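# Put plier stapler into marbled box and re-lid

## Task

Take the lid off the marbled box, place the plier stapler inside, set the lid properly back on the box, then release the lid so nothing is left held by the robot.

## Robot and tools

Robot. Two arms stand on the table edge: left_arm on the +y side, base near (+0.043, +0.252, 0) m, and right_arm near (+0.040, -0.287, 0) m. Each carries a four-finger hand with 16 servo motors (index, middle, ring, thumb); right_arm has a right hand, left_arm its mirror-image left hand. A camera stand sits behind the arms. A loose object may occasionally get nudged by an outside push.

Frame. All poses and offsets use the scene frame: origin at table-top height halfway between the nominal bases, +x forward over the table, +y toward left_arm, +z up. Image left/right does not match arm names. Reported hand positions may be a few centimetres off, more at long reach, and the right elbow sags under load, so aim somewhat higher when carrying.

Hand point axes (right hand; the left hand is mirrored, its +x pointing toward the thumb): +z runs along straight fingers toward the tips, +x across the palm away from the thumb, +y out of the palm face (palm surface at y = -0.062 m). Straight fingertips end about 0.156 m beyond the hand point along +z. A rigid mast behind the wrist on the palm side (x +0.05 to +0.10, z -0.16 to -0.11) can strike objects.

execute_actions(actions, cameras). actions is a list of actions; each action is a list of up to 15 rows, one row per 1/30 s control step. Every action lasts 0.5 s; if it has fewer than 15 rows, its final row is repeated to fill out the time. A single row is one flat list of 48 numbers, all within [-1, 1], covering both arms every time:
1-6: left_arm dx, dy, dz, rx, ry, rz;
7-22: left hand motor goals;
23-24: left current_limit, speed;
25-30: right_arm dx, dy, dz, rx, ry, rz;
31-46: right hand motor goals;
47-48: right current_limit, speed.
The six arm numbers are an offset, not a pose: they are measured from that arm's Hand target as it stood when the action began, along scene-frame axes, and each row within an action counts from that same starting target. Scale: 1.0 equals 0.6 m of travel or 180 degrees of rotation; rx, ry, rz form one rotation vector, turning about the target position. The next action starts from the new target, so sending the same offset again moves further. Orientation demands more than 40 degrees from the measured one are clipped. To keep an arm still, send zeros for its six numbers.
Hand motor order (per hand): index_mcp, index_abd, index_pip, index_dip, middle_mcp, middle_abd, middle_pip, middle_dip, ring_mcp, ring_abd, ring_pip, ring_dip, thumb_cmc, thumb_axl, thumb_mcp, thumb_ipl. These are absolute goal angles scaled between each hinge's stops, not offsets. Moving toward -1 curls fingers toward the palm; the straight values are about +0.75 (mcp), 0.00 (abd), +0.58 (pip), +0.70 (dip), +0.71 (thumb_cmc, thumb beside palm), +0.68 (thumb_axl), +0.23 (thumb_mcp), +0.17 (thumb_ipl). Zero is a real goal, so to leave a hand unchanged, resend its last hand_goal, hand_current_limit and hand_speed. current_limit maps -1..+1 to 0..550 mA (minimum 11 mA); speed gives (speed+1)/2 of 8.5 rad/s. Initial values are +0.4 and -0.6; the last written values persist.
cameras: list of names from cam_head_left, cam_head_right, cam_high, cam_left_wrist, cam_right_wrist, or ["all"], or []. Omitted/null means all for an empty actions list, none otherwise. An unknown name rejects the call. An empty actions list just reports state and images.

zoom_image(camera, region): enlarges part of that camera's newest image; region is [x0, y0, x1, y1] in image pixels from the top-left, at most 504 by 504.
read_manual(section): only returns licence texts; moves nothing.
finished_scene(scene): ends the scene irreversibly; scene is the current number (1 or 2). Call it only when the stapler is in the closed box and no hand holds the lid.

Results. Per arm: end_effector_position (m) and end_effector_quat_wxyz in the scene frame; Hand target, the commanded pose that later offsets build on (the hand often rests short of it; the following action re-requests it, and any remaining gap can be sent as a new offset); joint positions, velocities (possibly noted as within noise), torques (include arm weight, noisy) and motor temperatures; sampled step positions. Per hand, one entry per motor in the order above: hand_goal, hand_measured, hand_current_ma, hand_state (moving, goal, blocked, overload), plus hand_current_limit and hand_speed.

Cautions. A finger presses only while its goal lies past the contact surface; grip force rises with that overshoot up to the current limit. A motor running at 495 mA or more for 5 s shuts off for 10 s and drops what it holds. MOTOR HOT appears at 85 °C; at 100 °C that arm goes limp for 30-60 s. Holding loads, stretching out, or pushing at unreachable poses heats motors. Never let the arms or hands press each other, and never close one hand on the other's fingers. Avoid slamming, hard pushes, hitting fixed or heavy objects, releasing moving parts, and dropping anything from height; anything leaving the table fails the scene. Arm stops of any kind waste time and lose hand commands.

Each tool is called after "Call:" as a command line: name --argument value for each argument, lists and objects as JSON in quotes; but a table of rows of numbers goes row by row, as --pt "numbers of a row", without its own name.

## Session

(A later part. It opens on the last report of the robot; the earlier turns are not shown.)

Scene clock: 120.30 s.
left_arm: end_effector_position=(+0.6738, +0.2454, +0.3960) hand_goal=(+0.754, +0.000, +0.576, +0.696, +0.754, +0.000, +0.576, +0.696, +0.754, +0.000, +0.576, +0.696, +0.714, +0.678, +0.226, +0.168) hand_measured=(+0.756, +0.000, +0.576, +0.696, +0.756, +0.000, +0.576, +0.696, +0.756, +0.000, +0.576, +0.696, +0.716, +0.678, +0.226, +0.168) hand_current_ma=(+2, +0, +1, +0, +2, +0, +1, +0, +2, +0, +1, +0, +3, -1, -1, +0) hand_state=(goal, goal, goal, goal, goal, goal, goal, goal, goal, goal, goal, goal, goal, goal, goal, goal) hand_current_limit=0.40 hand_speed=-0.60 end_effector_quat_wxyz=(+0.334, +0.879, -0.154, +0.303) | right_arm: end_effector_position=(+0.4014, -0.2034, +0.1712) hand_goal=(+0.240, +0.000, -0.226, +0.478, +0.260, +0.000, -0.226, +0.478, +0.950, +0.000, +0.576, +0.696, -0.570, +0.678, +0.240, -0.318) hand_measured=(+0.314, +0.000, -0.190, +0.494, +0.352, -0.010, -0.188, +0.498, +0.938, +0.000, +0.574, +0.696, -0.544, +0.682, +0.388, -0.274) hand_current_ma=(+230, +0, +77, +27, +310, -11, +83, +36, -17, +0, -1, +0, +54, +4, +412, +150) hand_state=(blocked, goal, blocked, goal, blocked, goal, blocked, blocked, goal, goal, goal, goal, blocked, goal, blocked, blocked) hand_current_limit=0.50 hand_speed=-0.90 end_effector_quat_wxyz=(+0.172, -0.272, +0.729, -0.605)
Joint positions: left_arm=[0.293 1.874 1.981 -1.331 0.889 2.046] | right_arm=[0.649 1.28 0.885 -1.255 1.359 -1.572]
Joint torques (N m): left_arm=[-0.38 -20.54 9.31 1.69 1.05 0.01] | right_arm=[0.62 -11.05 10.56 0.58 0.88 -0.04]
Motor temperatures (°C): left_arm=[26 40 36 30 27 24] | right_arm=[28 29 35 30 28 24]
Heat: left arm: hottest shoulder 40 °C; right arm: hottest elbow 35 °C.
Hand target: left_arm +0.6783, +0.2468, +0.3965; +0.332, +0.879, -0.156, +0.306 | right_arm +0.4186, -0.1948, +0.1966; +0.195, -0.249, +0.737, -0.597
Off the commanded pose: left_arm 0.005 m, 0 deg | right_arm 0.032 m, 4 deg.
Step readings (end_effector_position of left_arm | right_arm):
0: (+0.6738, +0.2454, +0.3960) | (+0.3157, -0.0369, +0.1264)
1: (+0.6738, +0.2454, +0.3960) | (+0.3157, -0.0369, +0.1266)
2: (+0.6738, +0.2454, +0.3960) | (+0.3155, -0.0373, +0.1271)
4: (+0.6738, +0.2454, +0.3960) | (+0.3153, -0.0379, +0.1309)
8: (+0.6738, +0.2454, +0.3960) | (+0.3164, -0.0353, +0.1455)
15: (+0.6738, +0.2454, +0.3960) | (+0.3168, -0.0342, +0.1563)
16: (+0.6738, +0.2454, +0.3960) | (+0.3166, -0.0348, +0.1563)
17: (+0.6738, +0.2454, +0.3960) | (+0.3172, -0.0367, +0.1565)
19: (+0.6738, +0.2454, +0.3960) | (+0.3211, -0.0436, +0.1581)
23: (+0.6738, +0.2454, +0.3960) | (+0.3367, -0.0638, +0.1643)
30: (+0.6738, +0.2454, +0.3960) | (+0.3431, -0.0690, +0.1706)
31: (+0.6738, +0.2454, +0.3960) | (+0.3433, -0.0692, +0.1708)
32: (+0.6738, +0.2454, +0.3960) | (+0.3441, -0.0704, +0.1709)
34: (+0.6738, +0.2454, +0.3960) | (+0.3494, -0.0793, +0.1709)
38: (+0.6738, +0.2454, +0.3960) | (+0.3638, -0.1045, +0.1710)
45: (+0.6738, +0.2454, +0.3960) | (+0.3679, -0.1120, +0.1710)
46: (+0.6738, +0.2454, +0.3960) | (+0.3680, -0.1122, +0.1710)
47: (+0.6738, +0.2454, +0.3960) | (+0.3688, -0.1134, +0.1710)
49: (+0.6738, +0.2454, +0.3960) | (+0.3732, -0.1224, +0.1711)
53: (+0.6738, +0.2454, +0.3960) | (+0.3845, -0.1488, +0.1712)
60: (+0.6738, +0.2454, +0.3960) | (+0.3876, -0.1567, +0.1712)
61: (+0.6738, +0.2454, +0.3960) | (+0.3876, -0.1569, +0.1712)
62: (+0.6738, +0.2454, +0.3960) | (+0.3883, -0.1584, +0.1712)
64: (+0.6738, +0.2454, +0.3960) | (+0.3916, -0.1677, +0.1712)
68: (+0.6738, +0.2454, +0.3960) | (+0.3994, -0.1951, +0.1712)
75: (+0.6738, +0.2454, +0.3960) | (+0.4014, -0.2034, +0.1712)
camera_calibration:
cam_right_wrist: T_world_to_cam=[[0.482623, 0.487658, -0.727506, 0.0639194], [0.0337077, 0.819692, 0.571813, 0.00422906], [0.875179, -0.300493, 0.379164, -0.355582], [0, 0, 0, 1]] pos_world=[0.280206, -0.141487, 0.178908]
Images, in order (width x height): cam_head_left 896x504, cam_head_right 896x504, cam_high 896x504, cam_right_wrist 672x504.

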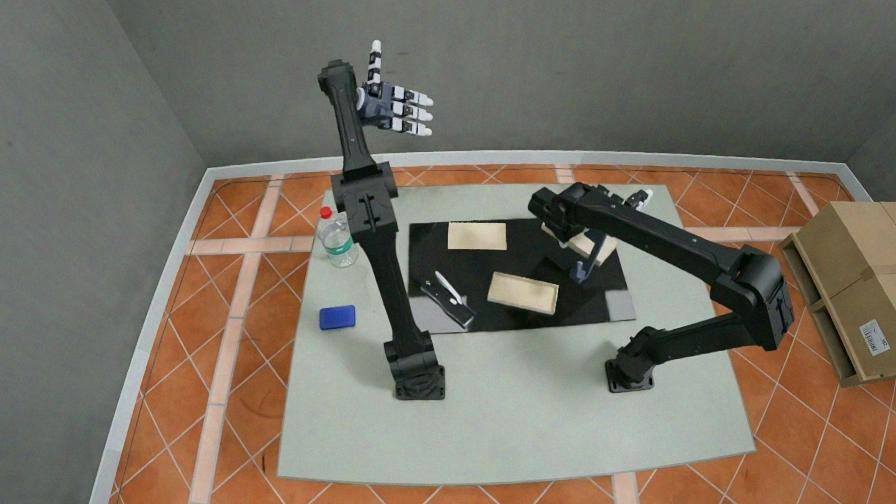

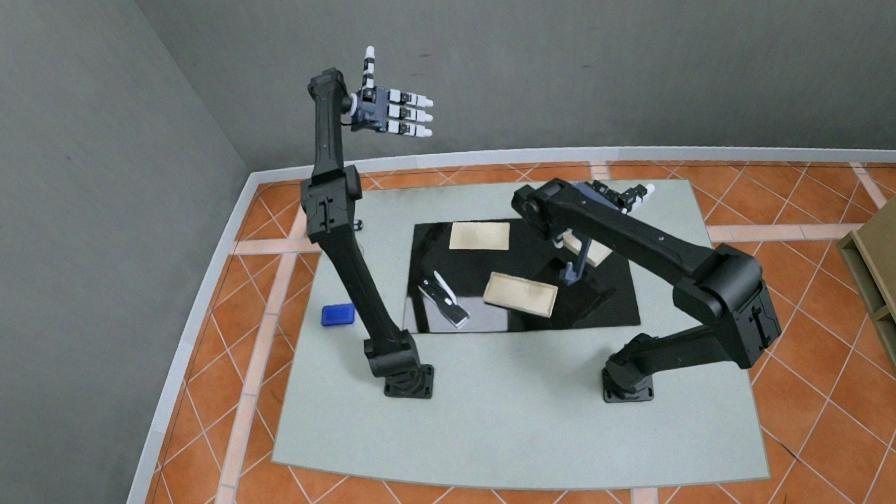

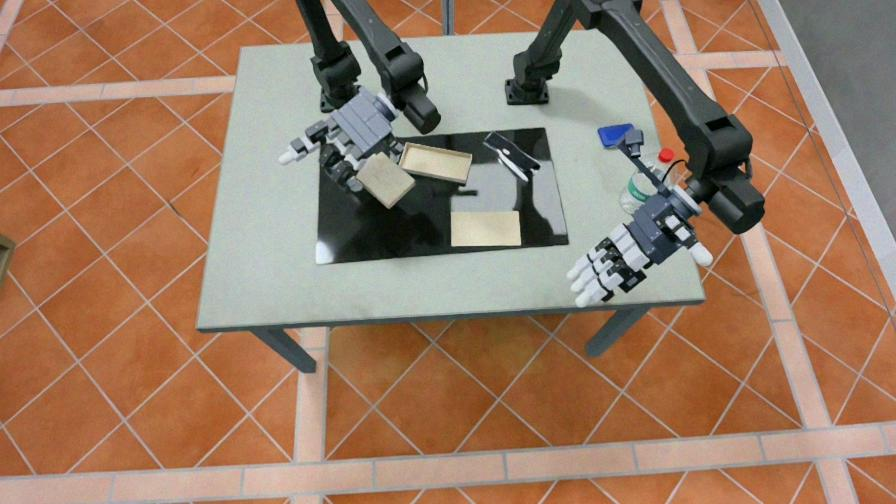

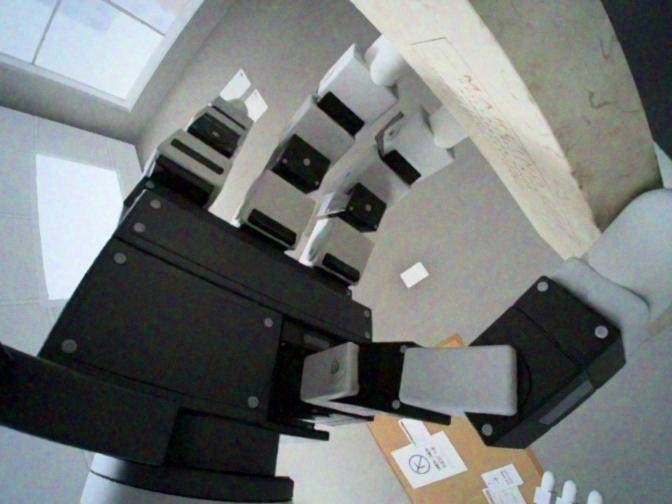

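Call:
execute_actions --actions '[[[-0.0078,0.1382,0,0,0,0.0417,0.754,0,0.576,0.696,0.754,0,0.576,0.696,0.754,0,0.576,0.696,0.714,0.678,0.226,0.168,0.4,-0.6,0.0147,-0.0837,0,0,0,-0.0417,0.24,0,-0.226,0.478,0.26,0,-0.226,0.478,0.95,0,0.576,0.696,-0.571,0.678,0.24,-0.319,0.5,-0.9]],[[-0.0258,0.1362,0,0,0,0.0417,0.754,0,0.576,0.696,0.754,0,0.576,0.696,0.754,0,0.576,0.696,0.714,0.678,0.226,0.168,0.4,-0.6,0.0037,-0.0848,0,0,0,-0.0417,0.24,0,-0.226,0.478,0.26,0,-0.226,0.478,0.95,0,0.576,0.696,-0.571,0.678,0.24,-0.319,0.5,-0.9]],[[-0.0435,0.1317,0,0,0,0.0417,0.754,0,0.576,0.696,0.754,0,0.576,0.696,0.754,0,0.576,0.696,0.714,0.678,0.226,0.168,0.4,-0.6,-0.0075,-0.0847,0,0,0,-0.0417,0.24,0,-0.226,0.478,0.26,0,-0.226,0.478,0.95,0,0.576,0.696,-0.571,0.678,0.24,-0.319,0.5,-0.9]],[[-0.0602,0.1247,0,0,0,0.0417,0.754,0,0.576,0.696,0.754,0,0.576,0.696,0.754,0,0.576,0.696,0.714,0.678,0.226,0.168,0.4,-0.6,-0.0185,-0.083,0,0,0,-0.0417,0.24,0,-0.226,0.478,0.26,0,-0.226,0.478,0.95,0,0.576,0.696,-0.571,0.678,0.24,-0.319,0.5,-0.9]],[[-0.076,0.116,0,0,0,0.0417,0.754,0,0.576,0.696,0.754,0,0.576,0.696,0.754,0,0.576,0.696,0.714,0.678,0.226,0.168,0.4,-0.6,-0.029,-0.0798,-0.03,0,0,-0.0417,0.24,0,-0.226,0.478,0.26,0,-0.226,0.478,0.95,0,0.576,0.696,-0.571,0.678,0.24,-0.319,0.5,-0.9]]]' --cameras '["cam_head_left", "cam_head_right", "cam_high"]'

Call:
zoom_image --camera "cam_high" --region '[220, 60, 380, 180]'

Scene clock: 132.87 s.
left_arm: end_effector_position=(+0.5438, +0.6361, +0.3960) hand_goal=(+0.754, +0.000, +0.576, +0.696, +0.754, +0.000, +0.576, +0.696, +0.754, +0.000, +0.576, +0.696, +0.714, +0.678, +0.226, +0.168) hand_measured=(+0.758, +0.000, +0.576, +0.696, +0.758, +0.000, +0.576, +0.696, +0.758, +0.000, +0.576, +0.696, +0.718, +0.678, +0.224, +0.168) hand_current_ma=(+6, +0, +1, +0, +5, +0, +1, +0, +5, +0, +1, +0, +5, -1, -2, +0) hand_state=(goal, goal, goal, goal, goal, goal, goal, goal, goal, goal, goal, goal, goal, goal, goal, goal) hand_current_limit=0.40 hand_speed=-0.60 end_effector_quat_wxyz=(+0.217, +0.881, +0.141, +0.395) | right_arm: end_effector_position=(+0.3867, -0.4408, +0.1723) hand_goal=(+0.240, +0.000, -0.226, +0.478, +0.260, +0.000, -0.226, +0.478, +0.950, +0.000, +0.576, +0.696, -0.570, +0.678, +0.240, -0.318) hand_measured=(+0.314, +0.000, -0.190, +0.494, +0.352, -0.010, -0.188, +0.498, +0.938, +0.000, +0.574, +0.696, -0.544, +0.682, +0.388, -0.274) hand_current_ma=(+227, +0, +79, +28, +308, -11, +83, +36, -17, +0, -1, +0, +54, +4, +412, +152) hand_state=(blocked, goal, blocked, goal, blocked, goal, blocked, blocked, goal, goal, goal, goal, blocked, goal, blocked, blocked) hand_current_limit=0.50 hand_speed=-0.90 end_effector_quat_wxyz=(-0.013, -0.007, +0.778, -0.628)
Joint positions: left_arm=[0.958 1.874 1.981 -1.331 0.889 2.046] | right_arm=[-0.006 1.28 0.886 -1.214 1.359 -1.563]
Joint torques (N m): left_arm=[-1.03 -20.54 9.24 1.7 1.06 0] | right_arm=[0.62 -9 8.43 0.91 0.87 -0.05]
Heat: left arm: hottest shoulder 40 °C; right arm: hottest elbow 37 °C.
Hand target: left_arm +0.5503, +0.6349, +0.3965; +0.216, +0.882, +0.135, +0.397 | right_arm +0.3967, -0.4443, +0.1787; -0.008, +0.001, +0.778, -0.628
Off the commanded pose: left_arm 0.007 m, 1 deg | right_arm 0.012 m, 1 deg.
Step readings (end_effector_position of left_arm | right_arm):
0: (+0.6738, +0.2454, +0.3960) | (+0.4014, -0.2034, +0.1712)
1: (+0.6738, +0.2454, +0.3960) | (+0.4015, -0.2035, +0.1712)
2: (+0.6738, +0.2471, +0.3960) | (+0.4018, -0.2052, +0.1712)
4: (+0.6738, +0.2546, +0.3960) | (+0.4040, -0.2148, +0.1712)
8: (+0.6727, +0.2904, +0.3960) | (+0.4083, -0.2430, +0.1713)
15: (+0.6676, +0.3411, +0.3960) | (+0.4092, -0.2513, +0.1713)
16: (+0.6675, +0.3419, +0.3960) | (+0.4092, -0.2515, +0.1713)
17: (+0.6672, +0.3435, +0.3960) | (+0.4093, -0.2531, +0.1713)
19: (+0.6668, +0.3466, +0.3960) | (+0.4102, -0.2630, +0.1713)
23: (+0.6625, +0.3715, +0.3960) | (+0.4108, -0.2914, +0.1713)
30: (+0.6520, +0.4170, +0.3960) | (+0.4106, -0.2998, +0.1713)
31: (+0.6515, +0.4188, +0.3960) | (+0.4106, -0.3000, +0.1713)
32: (+0.6507, +0.4219, +0.3960) | (+0.4105, -0.3016, +0.1713)
34: (+0.6491, +0.4272, +0.3960) | (+0.4103, -0.3114, +0.1716)
38: (+0.6407, +0.4541, +0.3960) | (+0.4073, -0.3396, +0.1718)
45: (+0.6250, +0.4959, +0.3960) | (+0.4060, -0.3480, +0.1718)
46: (+0.6244, +0.4973, +0.3960) | (+0.4060, -0.3483, +0.1718)
47: (+0.6235, +0.4995, +0.3960) | (+0.4057, -0.3498, +0.1718)
49: (+0.6216, +0.5039, +0.3960) | (+0.4039, -0.3596, +0.1718)
53: (+0.6099, +0.5292, +0.3960) | (+0.3974, -0.3872, +0.1718)
60: (+0.5881, +0.5700, +0.3960) | (+0.3949, -0.3954, +0.1718)
61: (+0.5874, +0.5712, +0.3960) | (+0.3949, -0.3955, +0.1718)
62: (+0.5860, +0.5735, +0.3960) | (+0.3944, -0.3971, +0.1718)
64: (+0.5834, +0.5778, +0.3960) | (+0.3921, -0.4063, +0.1718)
68: (+0.5686, +0.6012, +0.3960) | (+0.3843, -0.4328, +0.1720)
75: (+0.5420, +0.6384, +0.3960) | (+0.3860, -0.4408, +0.1723)
Images, in order (width x height): cam_head_left 896x504, cam_head_right 896x504, cam_high 896x504.

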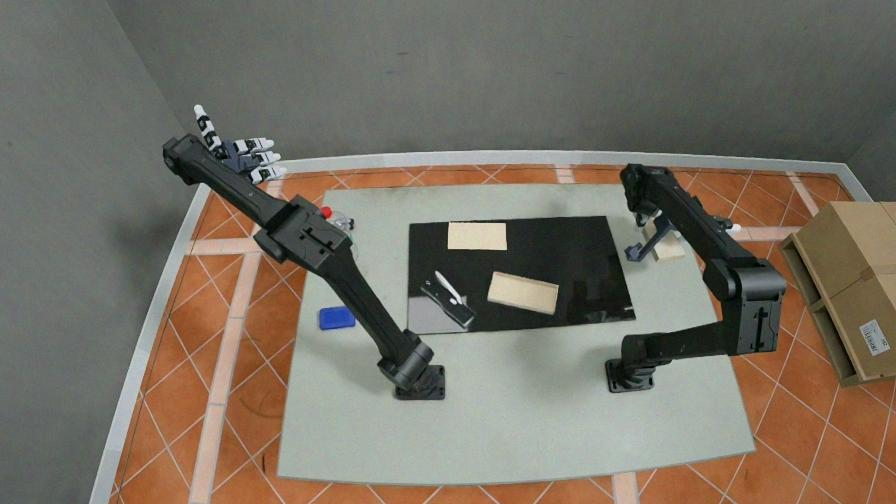

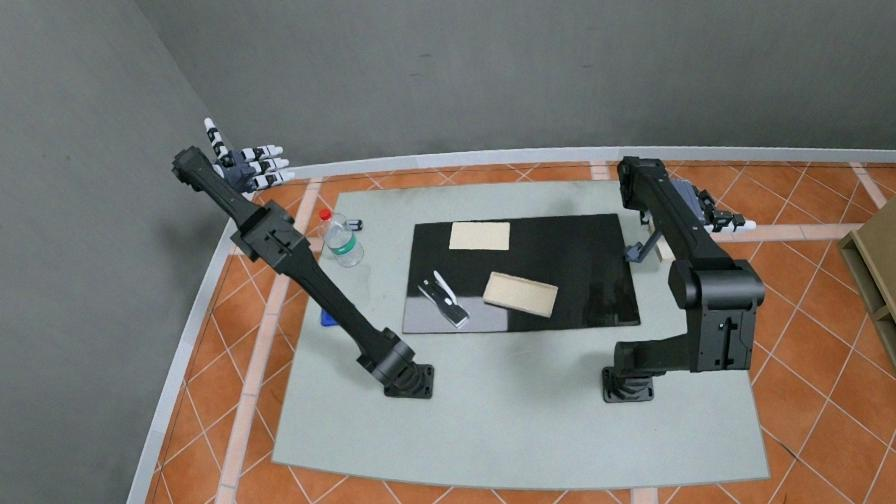

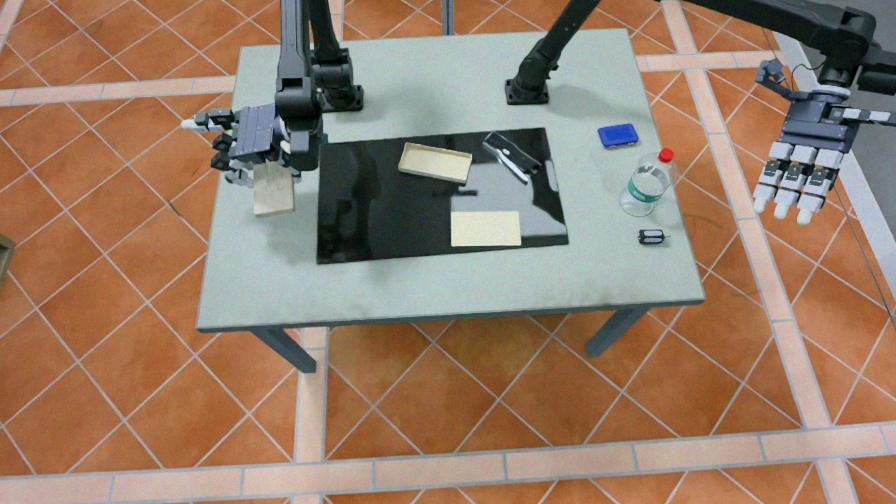

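Scaled by 3.150 from the camera's 896x504 image, which has a finer 1280x720 frame.

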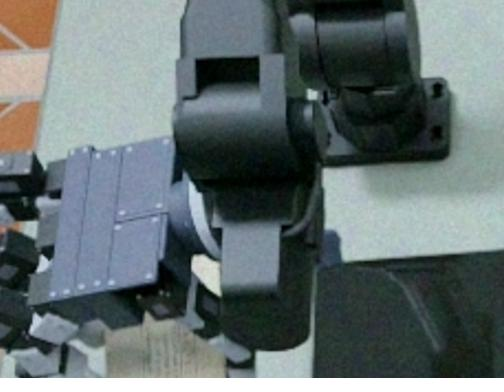

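Call:
zoom_image --camera "cam_high" --region '[390, 120, 550, 200]'

Call:
zoom_image --camera "cam_head_left" --region '[410, 255, 570, 340]'

Call:
zoom_image --camera "cam_head_right" --region '[410, 255, 570, 340]'

Call:
zoom_image --camera "cam_high" --region '[470, 120, 550, 200]'

Call:
zoom_image --camera "cam_head_left" --region '[410, 260, 490, 340]'

Call:
zoom_image --camera "cam_high" --region '[220, 120, 340, 240]'

Scaled by 3.150 from the camera's 896x504 image, which has a finer 1280x720 frame.

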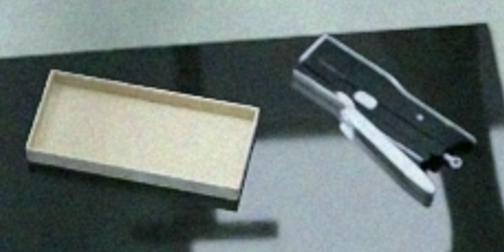

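Scaled by 3.150 from the camera's 896x504 image, which has a finer 1280x720 frame.

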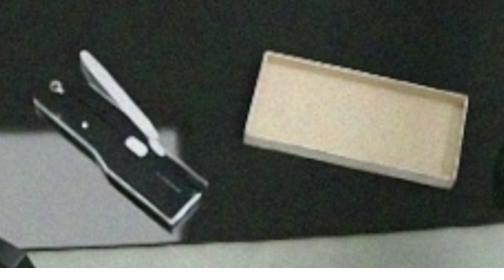

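Scaled by 3.150 from the camera's 896x504 image, which has a finer 1280x720 frame.

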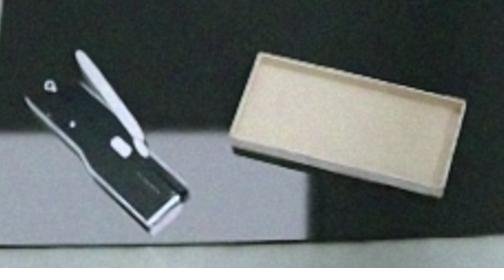

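Scaled by 6.300 from the camera's 896x504 image, which has a finer 1280x720 frame.

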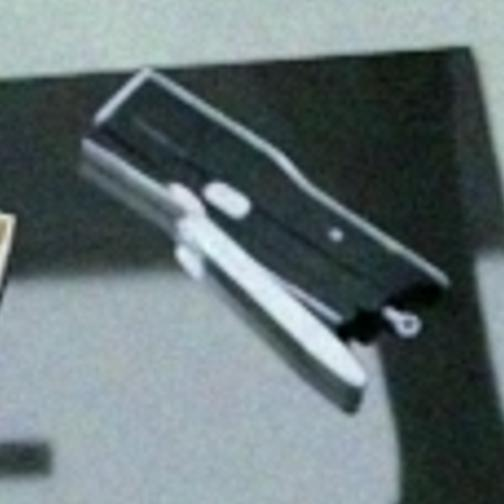

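Scaled by 6.300 from the camera's 896x504 image, which has a finer 1280x720 frame.

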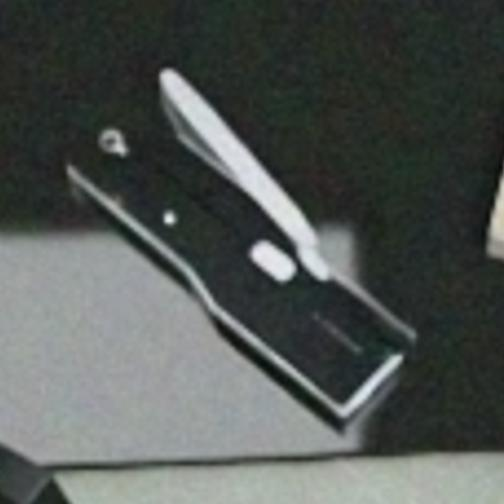

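Scaled by 4.200 from the camera's 896x504 image, which has a finer 1280x720 frame.

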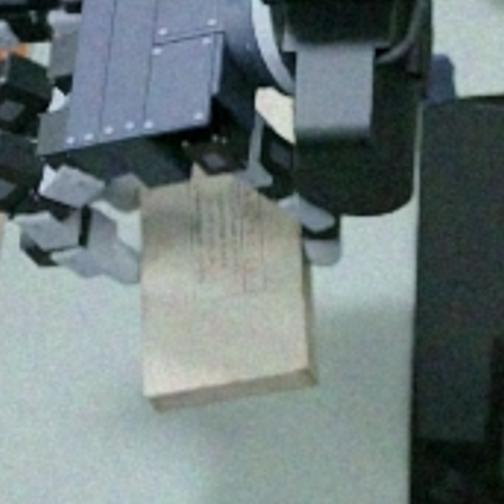

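Call:
execute_actions --actions '[[[0,0,0,0,0,0,0.754,0,0.576,0.696,0.754,0,0.576,0.696,0.754,0,0.576,0.696,0.714,0.678,0.226,0.168,0.4,-0.6,0,0,-0.07,0,0,0,0.24,0,-0.226,0.478,0.26,0,-0.226,0.478,0.95,0,0.576,0.696,-0.571,0.678,0.24,-0.319,0.5,-0.9]],[[0,0,0,0,0,0,0.754,0,0.576,0.696,0.754,0,0.576,0.696,0.754,0,0.576,0.696,0.714,0.678,0.226,0.168,0.4,-0.6,0,0,-0.07,0,0,0,0.24,0,-0.226,0.478,0.26,0,-0.226,0.478,0.95,0,0.576,0.696,-0.571,0.678,0.24,-0.319,0.5,-0.9]],[[0,0,0,0,0,0,0.754,0,0.576,0.696,0.754,0,0.576,0.696,0.754,0,0.576,0.696,0.714,0.678,0.226,0.168,0.4,-0.6,0,0,-0.04,0,0,0,0.24,0,-0.226,0.478,0.26,0,-0.226,0.478,0.95,0,0.576,0.696,-0.571,0.678,0.24,-0.319,0.5,-0.9]]]' --cameras '["cam_head_left", "cam_high"]'

Call:
zoom_image --camera "cam_high" --region '[200, 100, 340, 220]'

Scene clock: 149.90 s.
left_arm: end_effector_position=(+0.5438, +0.6361, +0.3960) hand_goal=(+0.754, +0.000, +0.576, +0.696, +0.754, +0.000, +0.576, +0.696, +0.754, +0.000, +0.576, +0.696, +0.714, +0.678, +0.226, +0.168) hand_measured=(+0.758, +0.000, +0.576, +0.696, +0.758, +0.000, +0.576, +0.696, +0.758, +0.000, +0.576, +0.696, +0.718, +0.678, +0.224, +0.168) hand_current_ma=(+6, +0, +1, +0, +5, +0, +1, +0, +5, +0, +1, +0, +5, -1, -2, +0) hand_state=(goal, goal, goal, goal, goal, goal, goal, goal, goal, goal, goal, goal, goal, goal, goal, goal) hand_current_limit=0.40 hand_speed=-0.60 end_effector_quat_wxyz=(+0.217, +0.881, +0.141, +0.395) | right_arm: end_effector_position=(+0.3977, -0.4408, +0.0729) hand_goal=(+0.240, +0.000, -0.226, +0.478, +0.260, +0.000, -0.226, +0.478, +0.950, +0.000, +0.576, +0.696, -0.570, +0.678, +0.240, -0.318) hand_measured=(+0.314, +0.000, -0.190, +0.494, +0.352, -0.010, -0.188, +0.498, +0.938, +0.000, +0.574, +0.696, -0.544, +0.682, +0.388, -0.274) hand_current_ma=(+227, +0, +79, +28, +308, -11, +83, +36, -17, +0, -1, +0, +54, +4, +412, +152) hand_state=(blocked, goal, blocked, goal, blocked, goal, blocked, blocked, goal, goal, goal, goal, blocked, goal, blocked, blocked) hand_current_limit=0.50 hand_speed=-0.90 end_effector_quat_wxyz=(-0.004, +0.000, +0.778, -0.628)
Joint positions: left_arm=[0.958 1.874 1.981 -1.331 0.889 2.046] | right_arm=[-0.006 1.458 0.752 -0.876 1.359 -1.566]
Joint torques (N m): left_arm=[-1.14 -20.48 9.26 1.7 1.06 0.01] | right_arm=[0.62 -10.93 5.35 0.9 0.86 0]
Heat: left arm: hottest shoulder 40 °C; right arm: hottest elbow 36 °C.
Hand target: left_arm +0.5503, +0.6349, +0.3965; +0.216, +0.882, +0.135, +0.397 | right_arm +0.3967, -0.4443, +0.0706; -0.008, +0.001, +0.778, -0.628
Off the commanded pose: left_arm 0.007 m, 1 deg | right_arm 0.004 m, 0 deg.
Step readings (end_effector_position of left_arm | right_arm):
0: (+0.5438, +0.6361, +0.3960) | (+0.3867, -0.4408, +0.1723)
1: (+0.5438, +0.6361, +0.3960) | (+0.3868, -0.4408, +0.1723)
2: (+0.5438, +0.6361, +0.3960) | (+0.3883, -0.4408, +0.1719)
4: (+0.5438, +0.6361, +0.3960) | (+0.3925, -0.4408, +0.1681)
8: (+0.5438, +0.6361, +0.3960) | (+0.3933, -0.4408, +0.1487)
15: (+0.5438, +0.6361, +0.3960) | (+0.3951, -0.4408, +0.1369)
16: (+0.5438, +0.6361, +0.3960) | (+0.3958, -0.4408, +0.1368)
17: (+0.5438, +0.6361, +0.3960) | (+0.3966, -0.4408, +0.1357)
19: (+0.5438, +0.6361, +0.3960) | (+0.3972, -0.4409, +0.1297)
23: (+0.5438, +0.6361, +0.3960) | (+0.3926, -0.4409, +0.1068)
30: (+0.5438, +0.6361, +0.3960) | (+0.3953, -0.4408, +0.0948)
31: (+0.5438, +0.6361, +0.3960) | (+0.3960, -0.4408, +0.0949)
32: (+0.5438, +0.6361, +0.3960) | (+0.3968, -0.4408, +0.0944)
34: (+0.5438, +0.6361, +0.3960) | (+0.3983, -0.4409, +0.0918)
38: (+0.5438, +0.6361, +0.3960) | (+0.3968, -0.4408, +0.0799)
45: (+0.5438, +0.6361, +0.3960) | (+0.3969, -0.4408, +0.0729)
Images, in order (width x height): cam_head_left 896x504, cam_high 896x504.

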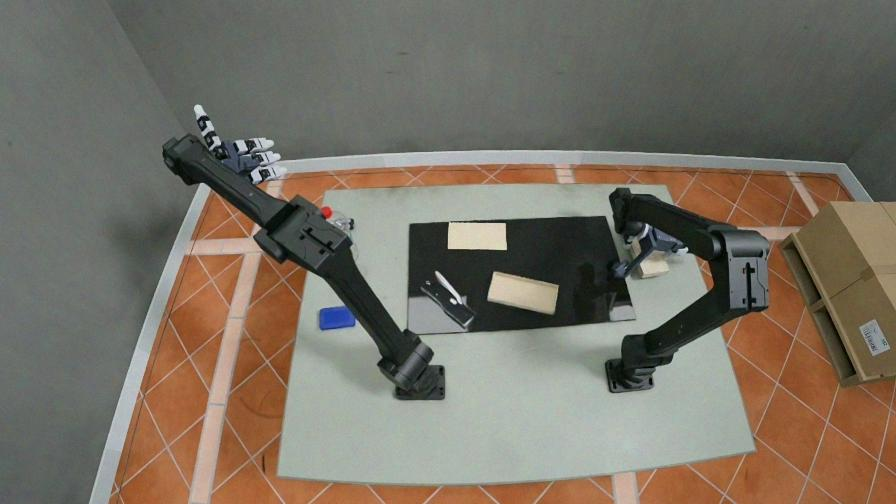

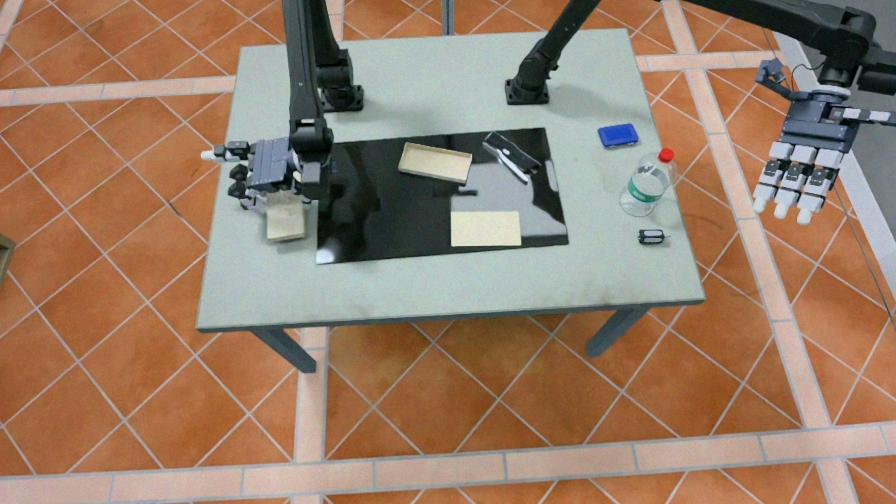

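Scaled by 3.600 from the camera's 896x504 image, which has a finer 1280x720 frame.

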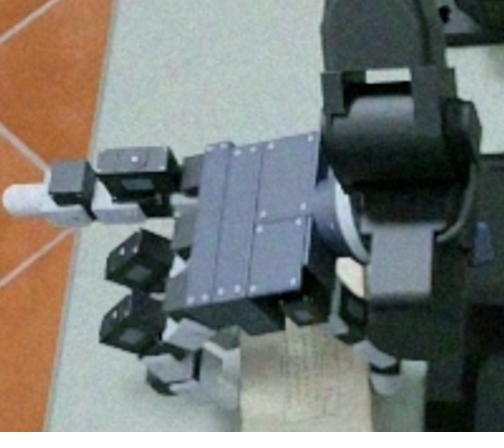

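Call:
execute_actions --actions '[[[0,0,0,0,0,0,0.754,0,0.576,0.696,0.754,0,0.576,0.696,0.754,0,0.576,0.696,0.714,0.678,0.226,0.168,0.4,-0.6,0,0,-0.02,0,0,0,0.24,0,-0.226,0.478,0.26,0,-0.226,0.478,0.95,0,0.576,0.696,-0.571,0.678,0.24,-0.319,0.5,-0.9]],[[0,0,0,0,0,0,0.754,0,0.576,0.696,0.754,0,0.576,0.696,0.754,0,0.576,0.696,0.714,0.678,0.226,0.168,0.4,-0.6,0,0,-0.014,0,0,0,0.24,0,-0.226,0.478,0.26,0,-0.226,0.478,0.95,0,0.576,0.696,-0.571,0.678,0.24,-0.319,0.5,-0.9]],[[0,0,0,0,0,0,0.754,0,0.576,0.696,0.754,0,0.576,0.696,0.754,0,0.576,0.696,0.714,0.678,0.226,0.168,0.4,-0.6,0,0,-0.007,0,0,0,0.24,0,-0.226,0.478,0.26,0,-0.226,0.478,0.95,0,0.576,0.696,-0.571,0.678,0.24,-0.319,0.5,-0.9]]]' --cameras '["cam_head_left", "cam_high", "cam_right_wrist"]'

Call:
zoom_image --camera "cam_high" --region '[230, 150, 340, 260]'

Scene clock: 153.10 s.
left_arm: end_effector_position=(+0.5438, +0.6361, +0.3960) hand_goal=(+0.754, +0.000, +0.576, +0.696, +0.754, +0.000, +0.576, +0.696, +0.754, +0.000, +0.576, +0.696, +0.714, +0.678, +0.226, +0.168) hand_measured=(+0.758, +0.000, +0.576, +0.696, +0.758, +0.000, +0.576, +0.696, +0.758, +0.000, +0.576, +0.696, +0.718, +0.678, +0.224, +0.168) hand_current_ma=(+6, +0, +1, +0, +5, +0, +1, +0, +5, +0, +1, +0, +5, -1, -2, +0) hand_state=(goal, goal, goal, goal, goal, goal, goal, goal, goal, goal, goal, goal, goal, goal, goal, goal) hand_current_limit=0.40 hand_speed=-0.60 end_effector_quat_wxyz=(+0.217, +0.881, +0.141, +0.395) | right_arm: end_effector_position=(+0.4003, -0.4408, +0.0519) hand_goal=(+0.240, +0.000, -0.226, +0.478, +0.260, +0.000, -0.226, +0.478, +0.950, +0.000, +0.576, +0.696, -0.570, +0.678, +0.240, -0.318) hand_measured=(+0.314, +0.000, -0.190, +0.494, +0.352, -0.010, -0.188, +0.498, +0.938, +0.000, +0.574, +0.696, -0.544, +0.682, +0.388, -0.274) hand_current_ma=(+227, +0, +79, +28, +308, -11, +83, +36, -17, +0, -1, +0, +54, +4, +412, +152) hand_state=(blocked, goal, blocked, goal, blocked, goal, blocked, blocked, goal, goal, goal, goal, blocked, goal, blocked, blocked) hand_current_limit=0.50 hand_speed=-0.90 end_effector_quat_wxyz=(+0.000, +0.003, +0.778, -0.628)
Joint positions: left_arm=[0.958 1.874 1.981 -1.331 0.889 2.046] | right_arm=[-0.006 1.506 0.73 -0.794 1.359 -1.568]
Joint torques (N m): left_arm=[-1.08 -20.48 9.26 1.7 1.06 0.01] | right_arm=[0.56 -10.75 4.71 0.95 0.85 -0.05]
Heat: left arm: hottest shoulder 40 °C; right arm: hottest elbow 36 °C.
Hand target: left_arm +0.5503, +0.6349, +0.3965; +0.216, +0.882, +0.135, +0.397 | right_arm +0.3966, -0.4443, +0.0460; -0.008, +0.001, +0.778, -0.628
Off the commanded pose: left_arm 0.007 m, 1 deg | right_arm 0.008 m, 1 deg.
Step readings (end_effector_position of left_arm | right_arm):
0: (+0.5438, +0.6361, +0.3960) | (+0.3977, -0.4408, +0.0729)
1: (+0.5438, +0.6361, +0.3960) | (+0.3977, -0.4408, +0.0729)
2: (+0.5438, +0.6361, +0.3960) | (+0.3981, -0.4408, +0.0729)
4: (+0.5438, +0.6361, +0.3960) | (+0.3989, -0.4408, +0.0716)
8: (+0.5438, +0.6361, +0.3960) | (+0.3980, -0.4408, +0.0658)
15: (+0.5438, +0.6361, +0.3960) | (+0.3979, -0.4408, +0.0624)
16: (+0.5438, +0.6361, +0.3960) | (+0.3981, -0.4408, +0.0624)
17: (+0.5438, +0.6361, +0.3960) | (+0.3986, -0.4408, +0.0624)
19: (+0.5438, +0.6361, +0.3960) | (+0.3993, -0.4408, +0.0614)
23: (+0.5438, +0.6361, +0.3960) | (+0.3986, -0.4408, +0.0568)
30: (+0.5438, +0.6361, +0.3960) | (+0.3981, -0.4408, +0.0542)
31: (+0.5438, +0.6361, +0.3960) | (+0.3982, -0.4408, +0.0542)
32: (+0.5438, +0.6361, +0.3960) | (+0.3985, -0.4408, +0.0543)
34: (+0.5438, +0.6361, +0.3960) | (+0.3991, -0.4408, +0.0540)
38: (+0.5438, +0.6361, +0.3960) | (+0.3999, -0.4408, +0.0526)
45: (+0.5438, +0.6361, +0.3960) | (+0.4003, -0.4408, +0.0519)
camera_calibration:
cam_right_wrist: T_world_to_cam=[[0.737908, 0.0919507, -0.668608, -0.186267], [0.477019, 0.629761, 0.61307, 0.00385575], [0.477435, -0.771328, 0.420843, -0.431197], [0, 0, 0, 1]] pos_world=[0.341477, -0.317895, 0.0545632]
Images, in order (width x height): cam_head_left 896x504, cam_high 896x504, cam_right_wrist 672x504.

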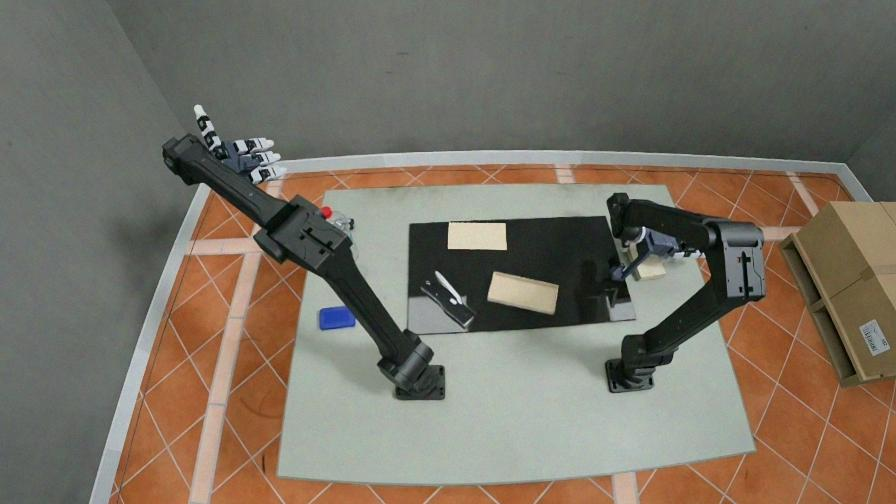

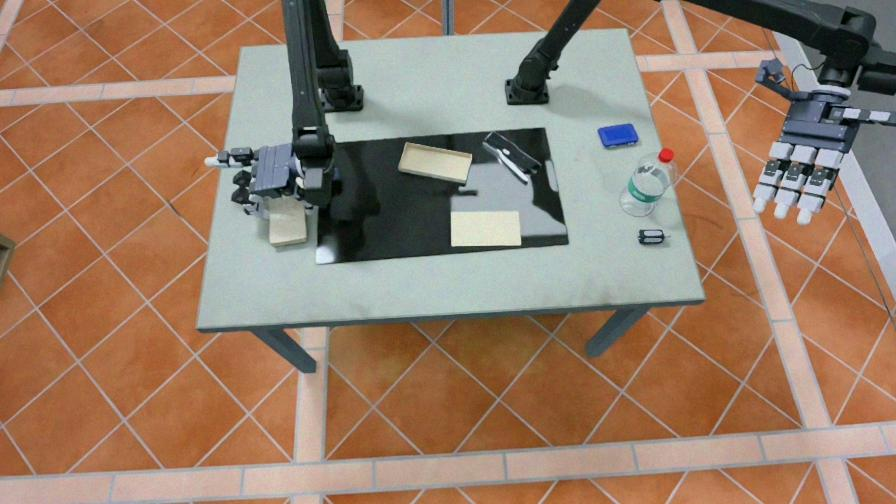

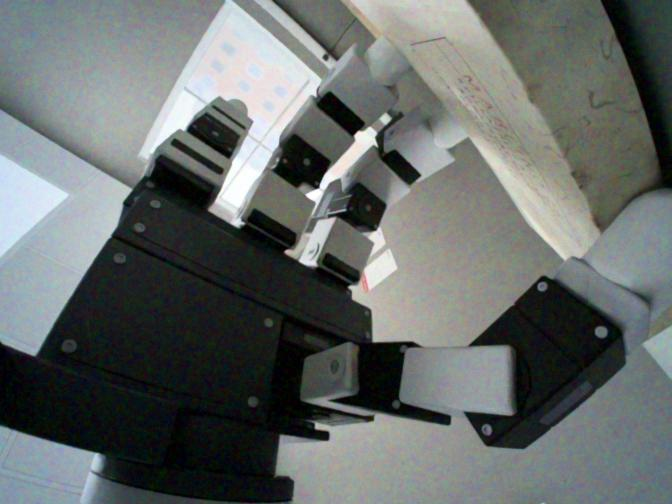

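Scaled by 4.582 from the camera's 896x504 image, which has a finer 1280x720 frame.

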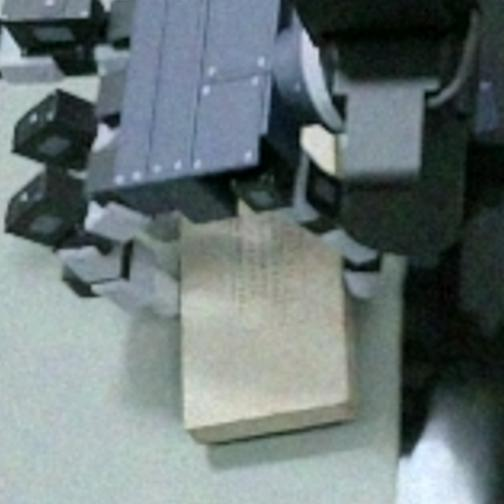

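Call:
execute_actions --actions '[[[0,0,0,0,0,0,0.754,0,0.576,0.696,0.754,0,0.576,0.696,0.754,0,0.576,0.696,0.714,0.678,0.226,0.168,0.4,-0.6,0,0,-0.01,0,0,0,0.24,0,-0.226,0.478,0.26,0,-0.226,0.478,0.95,0,0.576,0.696,-0.571,0.678,0.24,-0.319,0.5,-0.9]],[[0,0,0,0,0,0,0.754,0,0.576,0.696,0.754,0,0.576,0.696,0.754,0,0.576,0.696,0.714,0.678,0.226,0.168,0.4,-0.6,0,0,-0.008,0,0,0,0.24,0,-0.226,0.478,0.26,0,-0.226,0.478,0.95,0,0.576,0.696,-0.571,0.678,0.24,-0.319,0.5,-0.9]]]' --cameras '["cam_high", "cam_head_left"]'

Call:
zoom_image --camera "cam_high" --region '[230, 150, 340, 260]'

Call:
zoom_image --camera "cam_head_left" --region '[600, 200, 720, 320]'

Scene clock: 155.53 s.
left_arm: end_effector_position=(+0.5438, +0.6361, +0.3960) hand_goal=(+0.754, +0.000, +0.576, +0.696, +0.754, +0.000, +0.576, +0.696, +0.754, +0.000, +0.576, +0.696, +0.714, +0.678, +0.226, +0.168) hand_measured=(+0.758, +0.000, +0.576, +0.696, +0.758, +0.000, +0.576, +0.696, +0.758, +0.000, +0.576, +0.696, +0.718, +0.678, +0.224, +0.168) hand_current_ma=(+6, +0, +1, +0, +5, +0, +1, +0, +5, +0, +1, +0, +5, -1, -2, +0) hand_state=(goal, goal, goal, goal, goal, goal, goal, goal, goal, goal, goal, goal, goal, goal, goal, goal) hand_current_limit=0.40 hand_speed=-0.60 end_effector_quat_wxyz=(+0.217, +0.881, +0.141, +0.395) | right_arm: end_effector_position=(+0.4001, -0.4409, +0.0430) hand_goal=(+0.240, +0.000, -0.226, +0.478, +0.260, +0.000, -0.226, +0.478, +0.950, +0.000, +0.576, +0.696, -0.570, +0.678, +0.240, -0.318) hand_measured=(+0.314, -0.004, -0.190, +0.494, +0.352, -0.012, -0.188, +0.498, +0.938, +0.000, +0.574, +0.696, -0.544, +0.682, +0.388, -0.274) hand_current_ma=(+227, -3, +79, +28, +306, -16, +83, +36, -17, +0, -1, +0, +54, +4, +413, +154) hand_state=(blocked, goal, blocked, goal, blocked, goal, blocked, blocked, goal, goal, goal, goal, blocked, goal, blocked, blocked) hand_current_limit=0.50 hand_speed=-0.90 end_effector_quat_wxyz=(+0.000, +0.002, +0.778, -0.629)
Joint positions: left_arm=[0.958 1.874 1.981 -1.331 0.889 2.046] | right_arm=[-0.006 1.526 0.721 -0.763 1.36 -1.57]
Joint torques (N m): left_arm=[-1.14 -20.54 9.25 1.69 1.06 0.01] | right_arm=[0.62 -10.34 4.55 0.99 0.81 -0.03]
Heat: left arm: hottest shoulder 40 °C; right arm: hottest elbow 35 °C.
Hand target: left_arm +0.5503, +0.6349, +0.3965; +0.216, +0.882, +0.135, +0.397 | right_arm +0.3967, -0.4443, +0.0353; -0.008, +0.001, +0.778, -0.628
Off the commanded pose: left_arm 0.007 m, 1 deg | right_arm 0.009 m, 1 deg.
Step readings (end_effector_position of left_arm | right_arm):
0: (+0.5438, +0.6361, +0.3960) | (+0.4003, -0.4408, +0.0518)
1: (+0.5438, +0.6361, +0.3960) | (+0.4002, -0.4408, +0.0517)
2: (+0.5438, +0.6361, +0.3960) | (+0.4002, -0.4408, +0.0514)
4: (+0.5438, +0.6361, +0.3960) | (+0.3997, -0.4408, +0.0500)
8: (+0.5438, +0.6361, +0.3960) | (+0.3983, -0.4408, +0.0458)
15: (+0.5438, +0.6361, +0.3960) | (+0.3985, -0.4408, +0.0443)
16: (+0.5438, +0.6361, +0.3960) | (+0.3986, -0.4408, +0.0442)
17: (+0.5438, +0.6361, +0.3960) | (+0.3989, -0.4408, +0.0442)
19: (+0.5438, +0.6361, +0.3960) | (+0.3995, -0.4408, +0.0438)
23: (+0.5438, +0.6361, +0.3960) | (+0.4000, -0.4409, +0.0430)
30: (+0.5438, +0.6361, +0.3960) | (+0.4001, -0.4409, +0.0430)
Images, in order (width x height): cam_head_left 896x504, cam_high 896x504.

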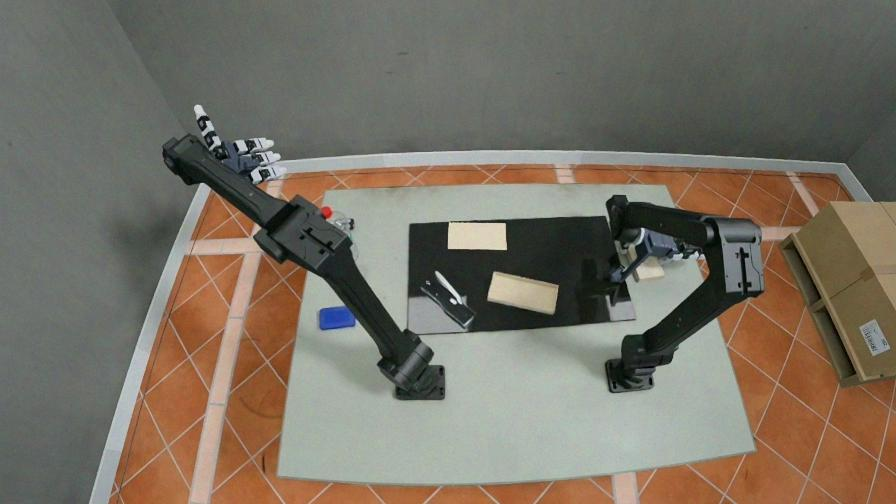

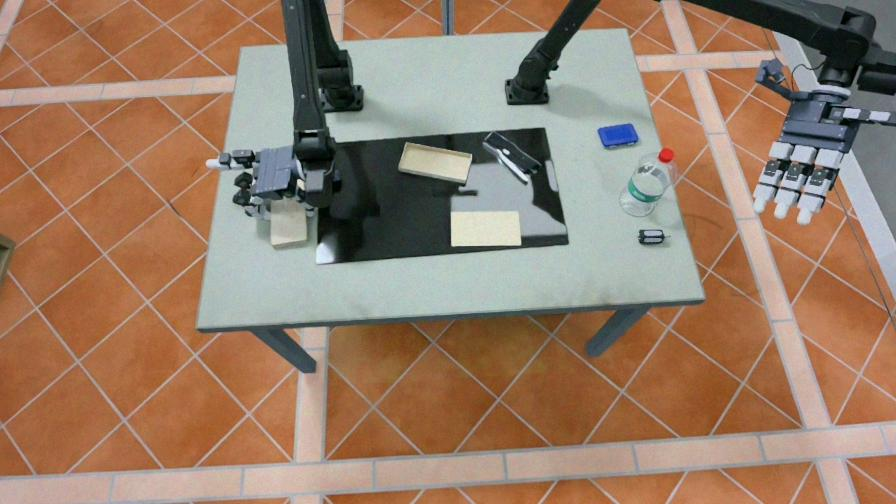

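Scaled by 4.582 from the camera's 896x504 image, which has a finer 1280x720 frame.

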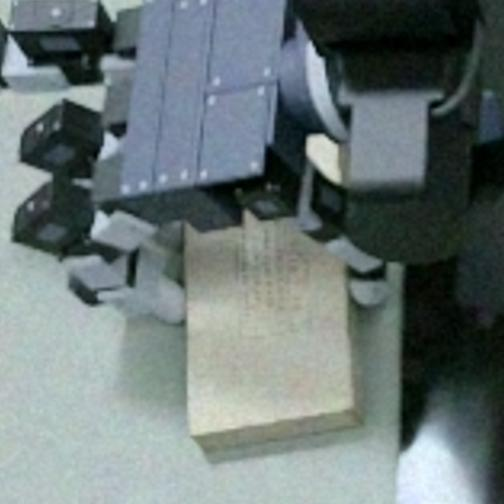

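Scaled by 4.200 from the camera's 896x504 image, which has a finer 1280x720 frame.

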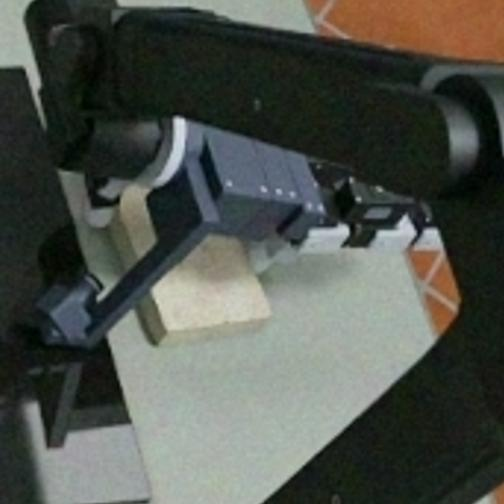

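Call:
execute_actions --actions '[[[0,0,0,0,0,0,0.754,0,0.576,0.696,0.754,0,0.576,0.696,0.754,0,0.576,0.696,0.714,0.678,0.226,0.168,0.4,-0.6,0,0,0.012,0,0,0,0.40,0,-0.226,0.478,0.40,0,-0.226,0.478,0.95,0,0.576,0.696,-0.571,0.678,0.46,-0.319,0.4,-0.88]],[[0,0,0,0,0,0,0.754,0,0.576,0.696,0.754,0,0.576,0.696,0.754,0,0.576,0.696,0.714,0.678,0.226,0.168,0.4,-0.6,0,0,0.003,0,0,0,0.548,0,-0.226,0.478,0.548,0,-0.226,0.478,0.95,0,0.576,0.696,-0.571,0.678,0.60,-0.319,0.4,-0.85]],[[0,0,0,0,0,0,0.754,0,0.576,0.696,0.754,0,0.576,0.696,0.754,0,0.576,0.696,0.714,0.678,0.226,0.168,0.4,-0.6,0,0,0.02,0,0,0,0.60,0,-0.226,0.478,0.60,0,-0.226,0.478,0.95,0,0.576,0.696,-0.571,0.678,0.65,-0.319,0.4,-0.8]]]' --cameras '["cam_high", "cam_head_left"]'

Call:
zoom_image --camera "cam_high" --region '[230, 150, 340, 260]'

Scene clock: 158.60 s.
left_arm: end_effector_position=(+0.5438, +0.6361, +0.3960) hand_goal=(+0.754, +0.000, +0.576, +0.696, +0.754, +0.000, +0.576, +0.696, +0.754, +0.000, +0.576, +0.696, +0.714, +0.678, +0.226, +0.168) hand_measured=(+0.758, +0.000, +0.576, +0.696, +0.758, +0.000, +0.576, +0.696, +0.758, +0.000, +0.576, +0.696, +0.718, +0.678, +0.224, +0.168) hand_current_ma=(+6, +0, +1, +0, +5, +0, +1, +0, +5, +0, +1, +0, +5, -1, -2, +0) hand_state=(goal, goal, goal, goal, goal, goal, goal, goal, goal, goal, goal, goal, goal, goal, goal, goal) hand_current_limit=0.40 hand_speed=-0.60 end_effector_quat_wxyz=(+0.217, +0.881, +0.141, +0.395) | right_arm: end_effector_position=(+0.3935, -0.4408, +0.0457) hand_goal=(+0.600, +0.000, -0.226, +0.478, +0.600, +0.000, -0.226, +0.478, +0.950, +0.000, +0.576, +0.696, -0.570, +0.678, +0.650, -0.318) hand_measured=(+0.582, -0.002, -0.224, +0.482, +0.582, -0.004, -0.224, +0.480, +0.938, +0.000, +0.574, +0.696, -0.568, +0.680, +0.642, -0.318) hand_current_ma=(-31, -1, +2, +3, -33, -2, +2, +3, -17, +0, -1, +0, +2, +2, -12, +1) hand_state=(goal, goal, goal, goal, goal, goal, goal, goal, goal, goal, goal, goal, goal, goal, goal, goal) hand_current_limit=0.40 hand_speed=-0.80 end_effector_quat_wxyz=(-0.012, -0.008, +0.778, -0.629)
Joint positions: left_arm=[0.958 1.874 1.981 -1.331 0.889 2.046] | right_arm=[-0.006 1.516 0.721 -0.8 1.36 -1.575]
Joint torques (N m): left_arm=[-1.14 -20.54 9.25 1.7 1.06 0.01] | right_arm=[0.56 -13.8 5.86 0.09 0.83 -0.03]
Heat: left arm: hottest shoulder 41 °C; right arm: hottest elbow 35 °C.
Hand target: left_arm +0.5503, +0.6349, +0.3965; +0.216, +0.882, +0.135, +0.397 | right_arm +0.3968, -0.4443, +0.0562; -0.008, +0.001, +0.778, -0.628
Off the commanded pose: left_arm 0.007 m, 1 deg | right_arm 0.012 m, 1 deg.
Step readings (end_effector_position of left_arm | right_arm):
0: (+0.5438, +0.6361, +0.3960) | (+0.4001, -0.4409, +0.0430)
1: (+0.5438, +0.6361, +0.3960) | (+0.4001, -0.4409, +0.0430)
2: (+0.5438, +0.6361, +0.3960) | (+0.4001, -0.4409, +0.0430)
4: (+0.5438, +0.6361, +0.3960) | (+0.4001, -0.4409, +0.0430)
8: (+0.5438, +0.6361, +0.3960) | (+0.4000, -0.4409, +0.0430)
15: (+0.5438, +0.6361, +0.3960) | (+0.4000, -0.4409, +0.0430)
16: (+0.5438, +0.6361, +0.3960) | (+0.4000, -0.4409, +0.0430)
17: (+0.5438, +0.6361, +0.3960) | (+0.4000, -0.4409, +0.0430)
19: (+0.5438, +0.6361, +0.3960) | (+0.4000, -0.4409, +0.0430)
23: (+0.5438, +0.6361, +0.3960) | (+0.4000, -0.4409, +0.0430)
30: (+0.5438, +0.6361, +0.3960) | (+0.4000, -0.4409, +0.0430)
31: (+0.5438, +0.6361, +0.3960) | (+0.4000, -0.4409, +0.0430)
32: (+0.5438, +0.6361, +0.3960) | (+0.3994, -0.4409, +0.0429)
34: (+0.5438, +0.6361, +0.3960) | (+0.3975, -0.4408, +0.0426)
38: (+0.5438, +0.6361, +0.3960) | (+0.3949, -0.4408, +0.0439)
45: (+0.5438, +0.6361, +0.3960) | (+0.3938, -0.4408, +0.0457)
Images, in order (width x height): cam_head_left 896x504, cam_high 896x504.

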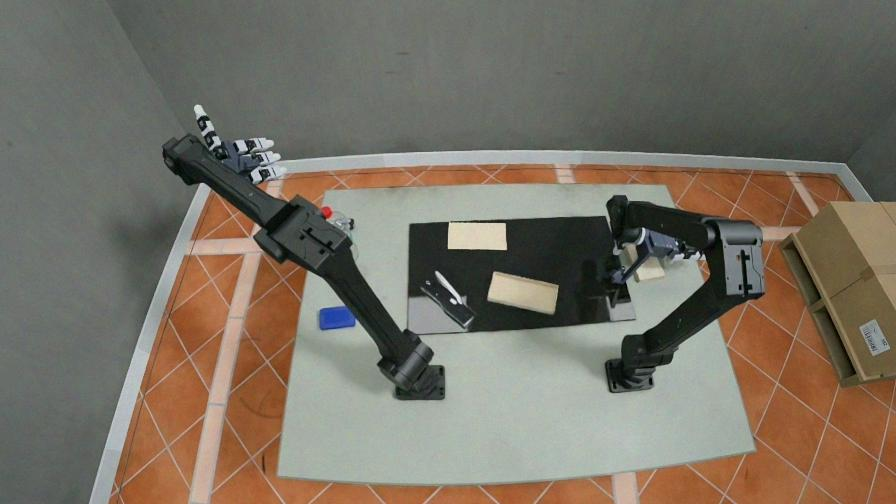

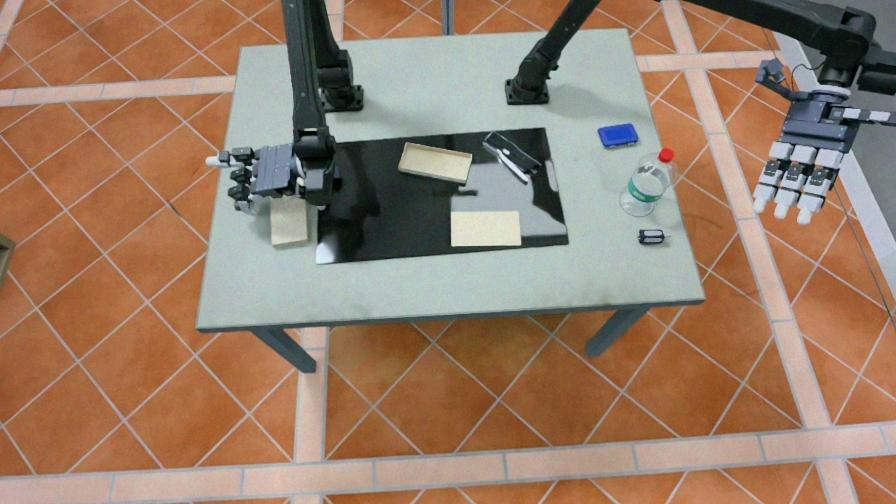

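Scaled by 4.582 from the camera's 896x504 image, which has a finer 1280x720 frame.

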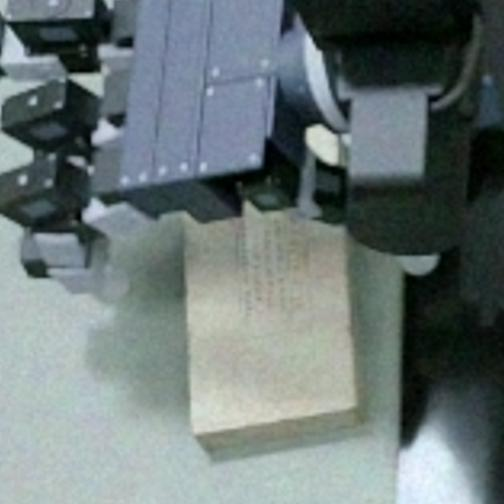

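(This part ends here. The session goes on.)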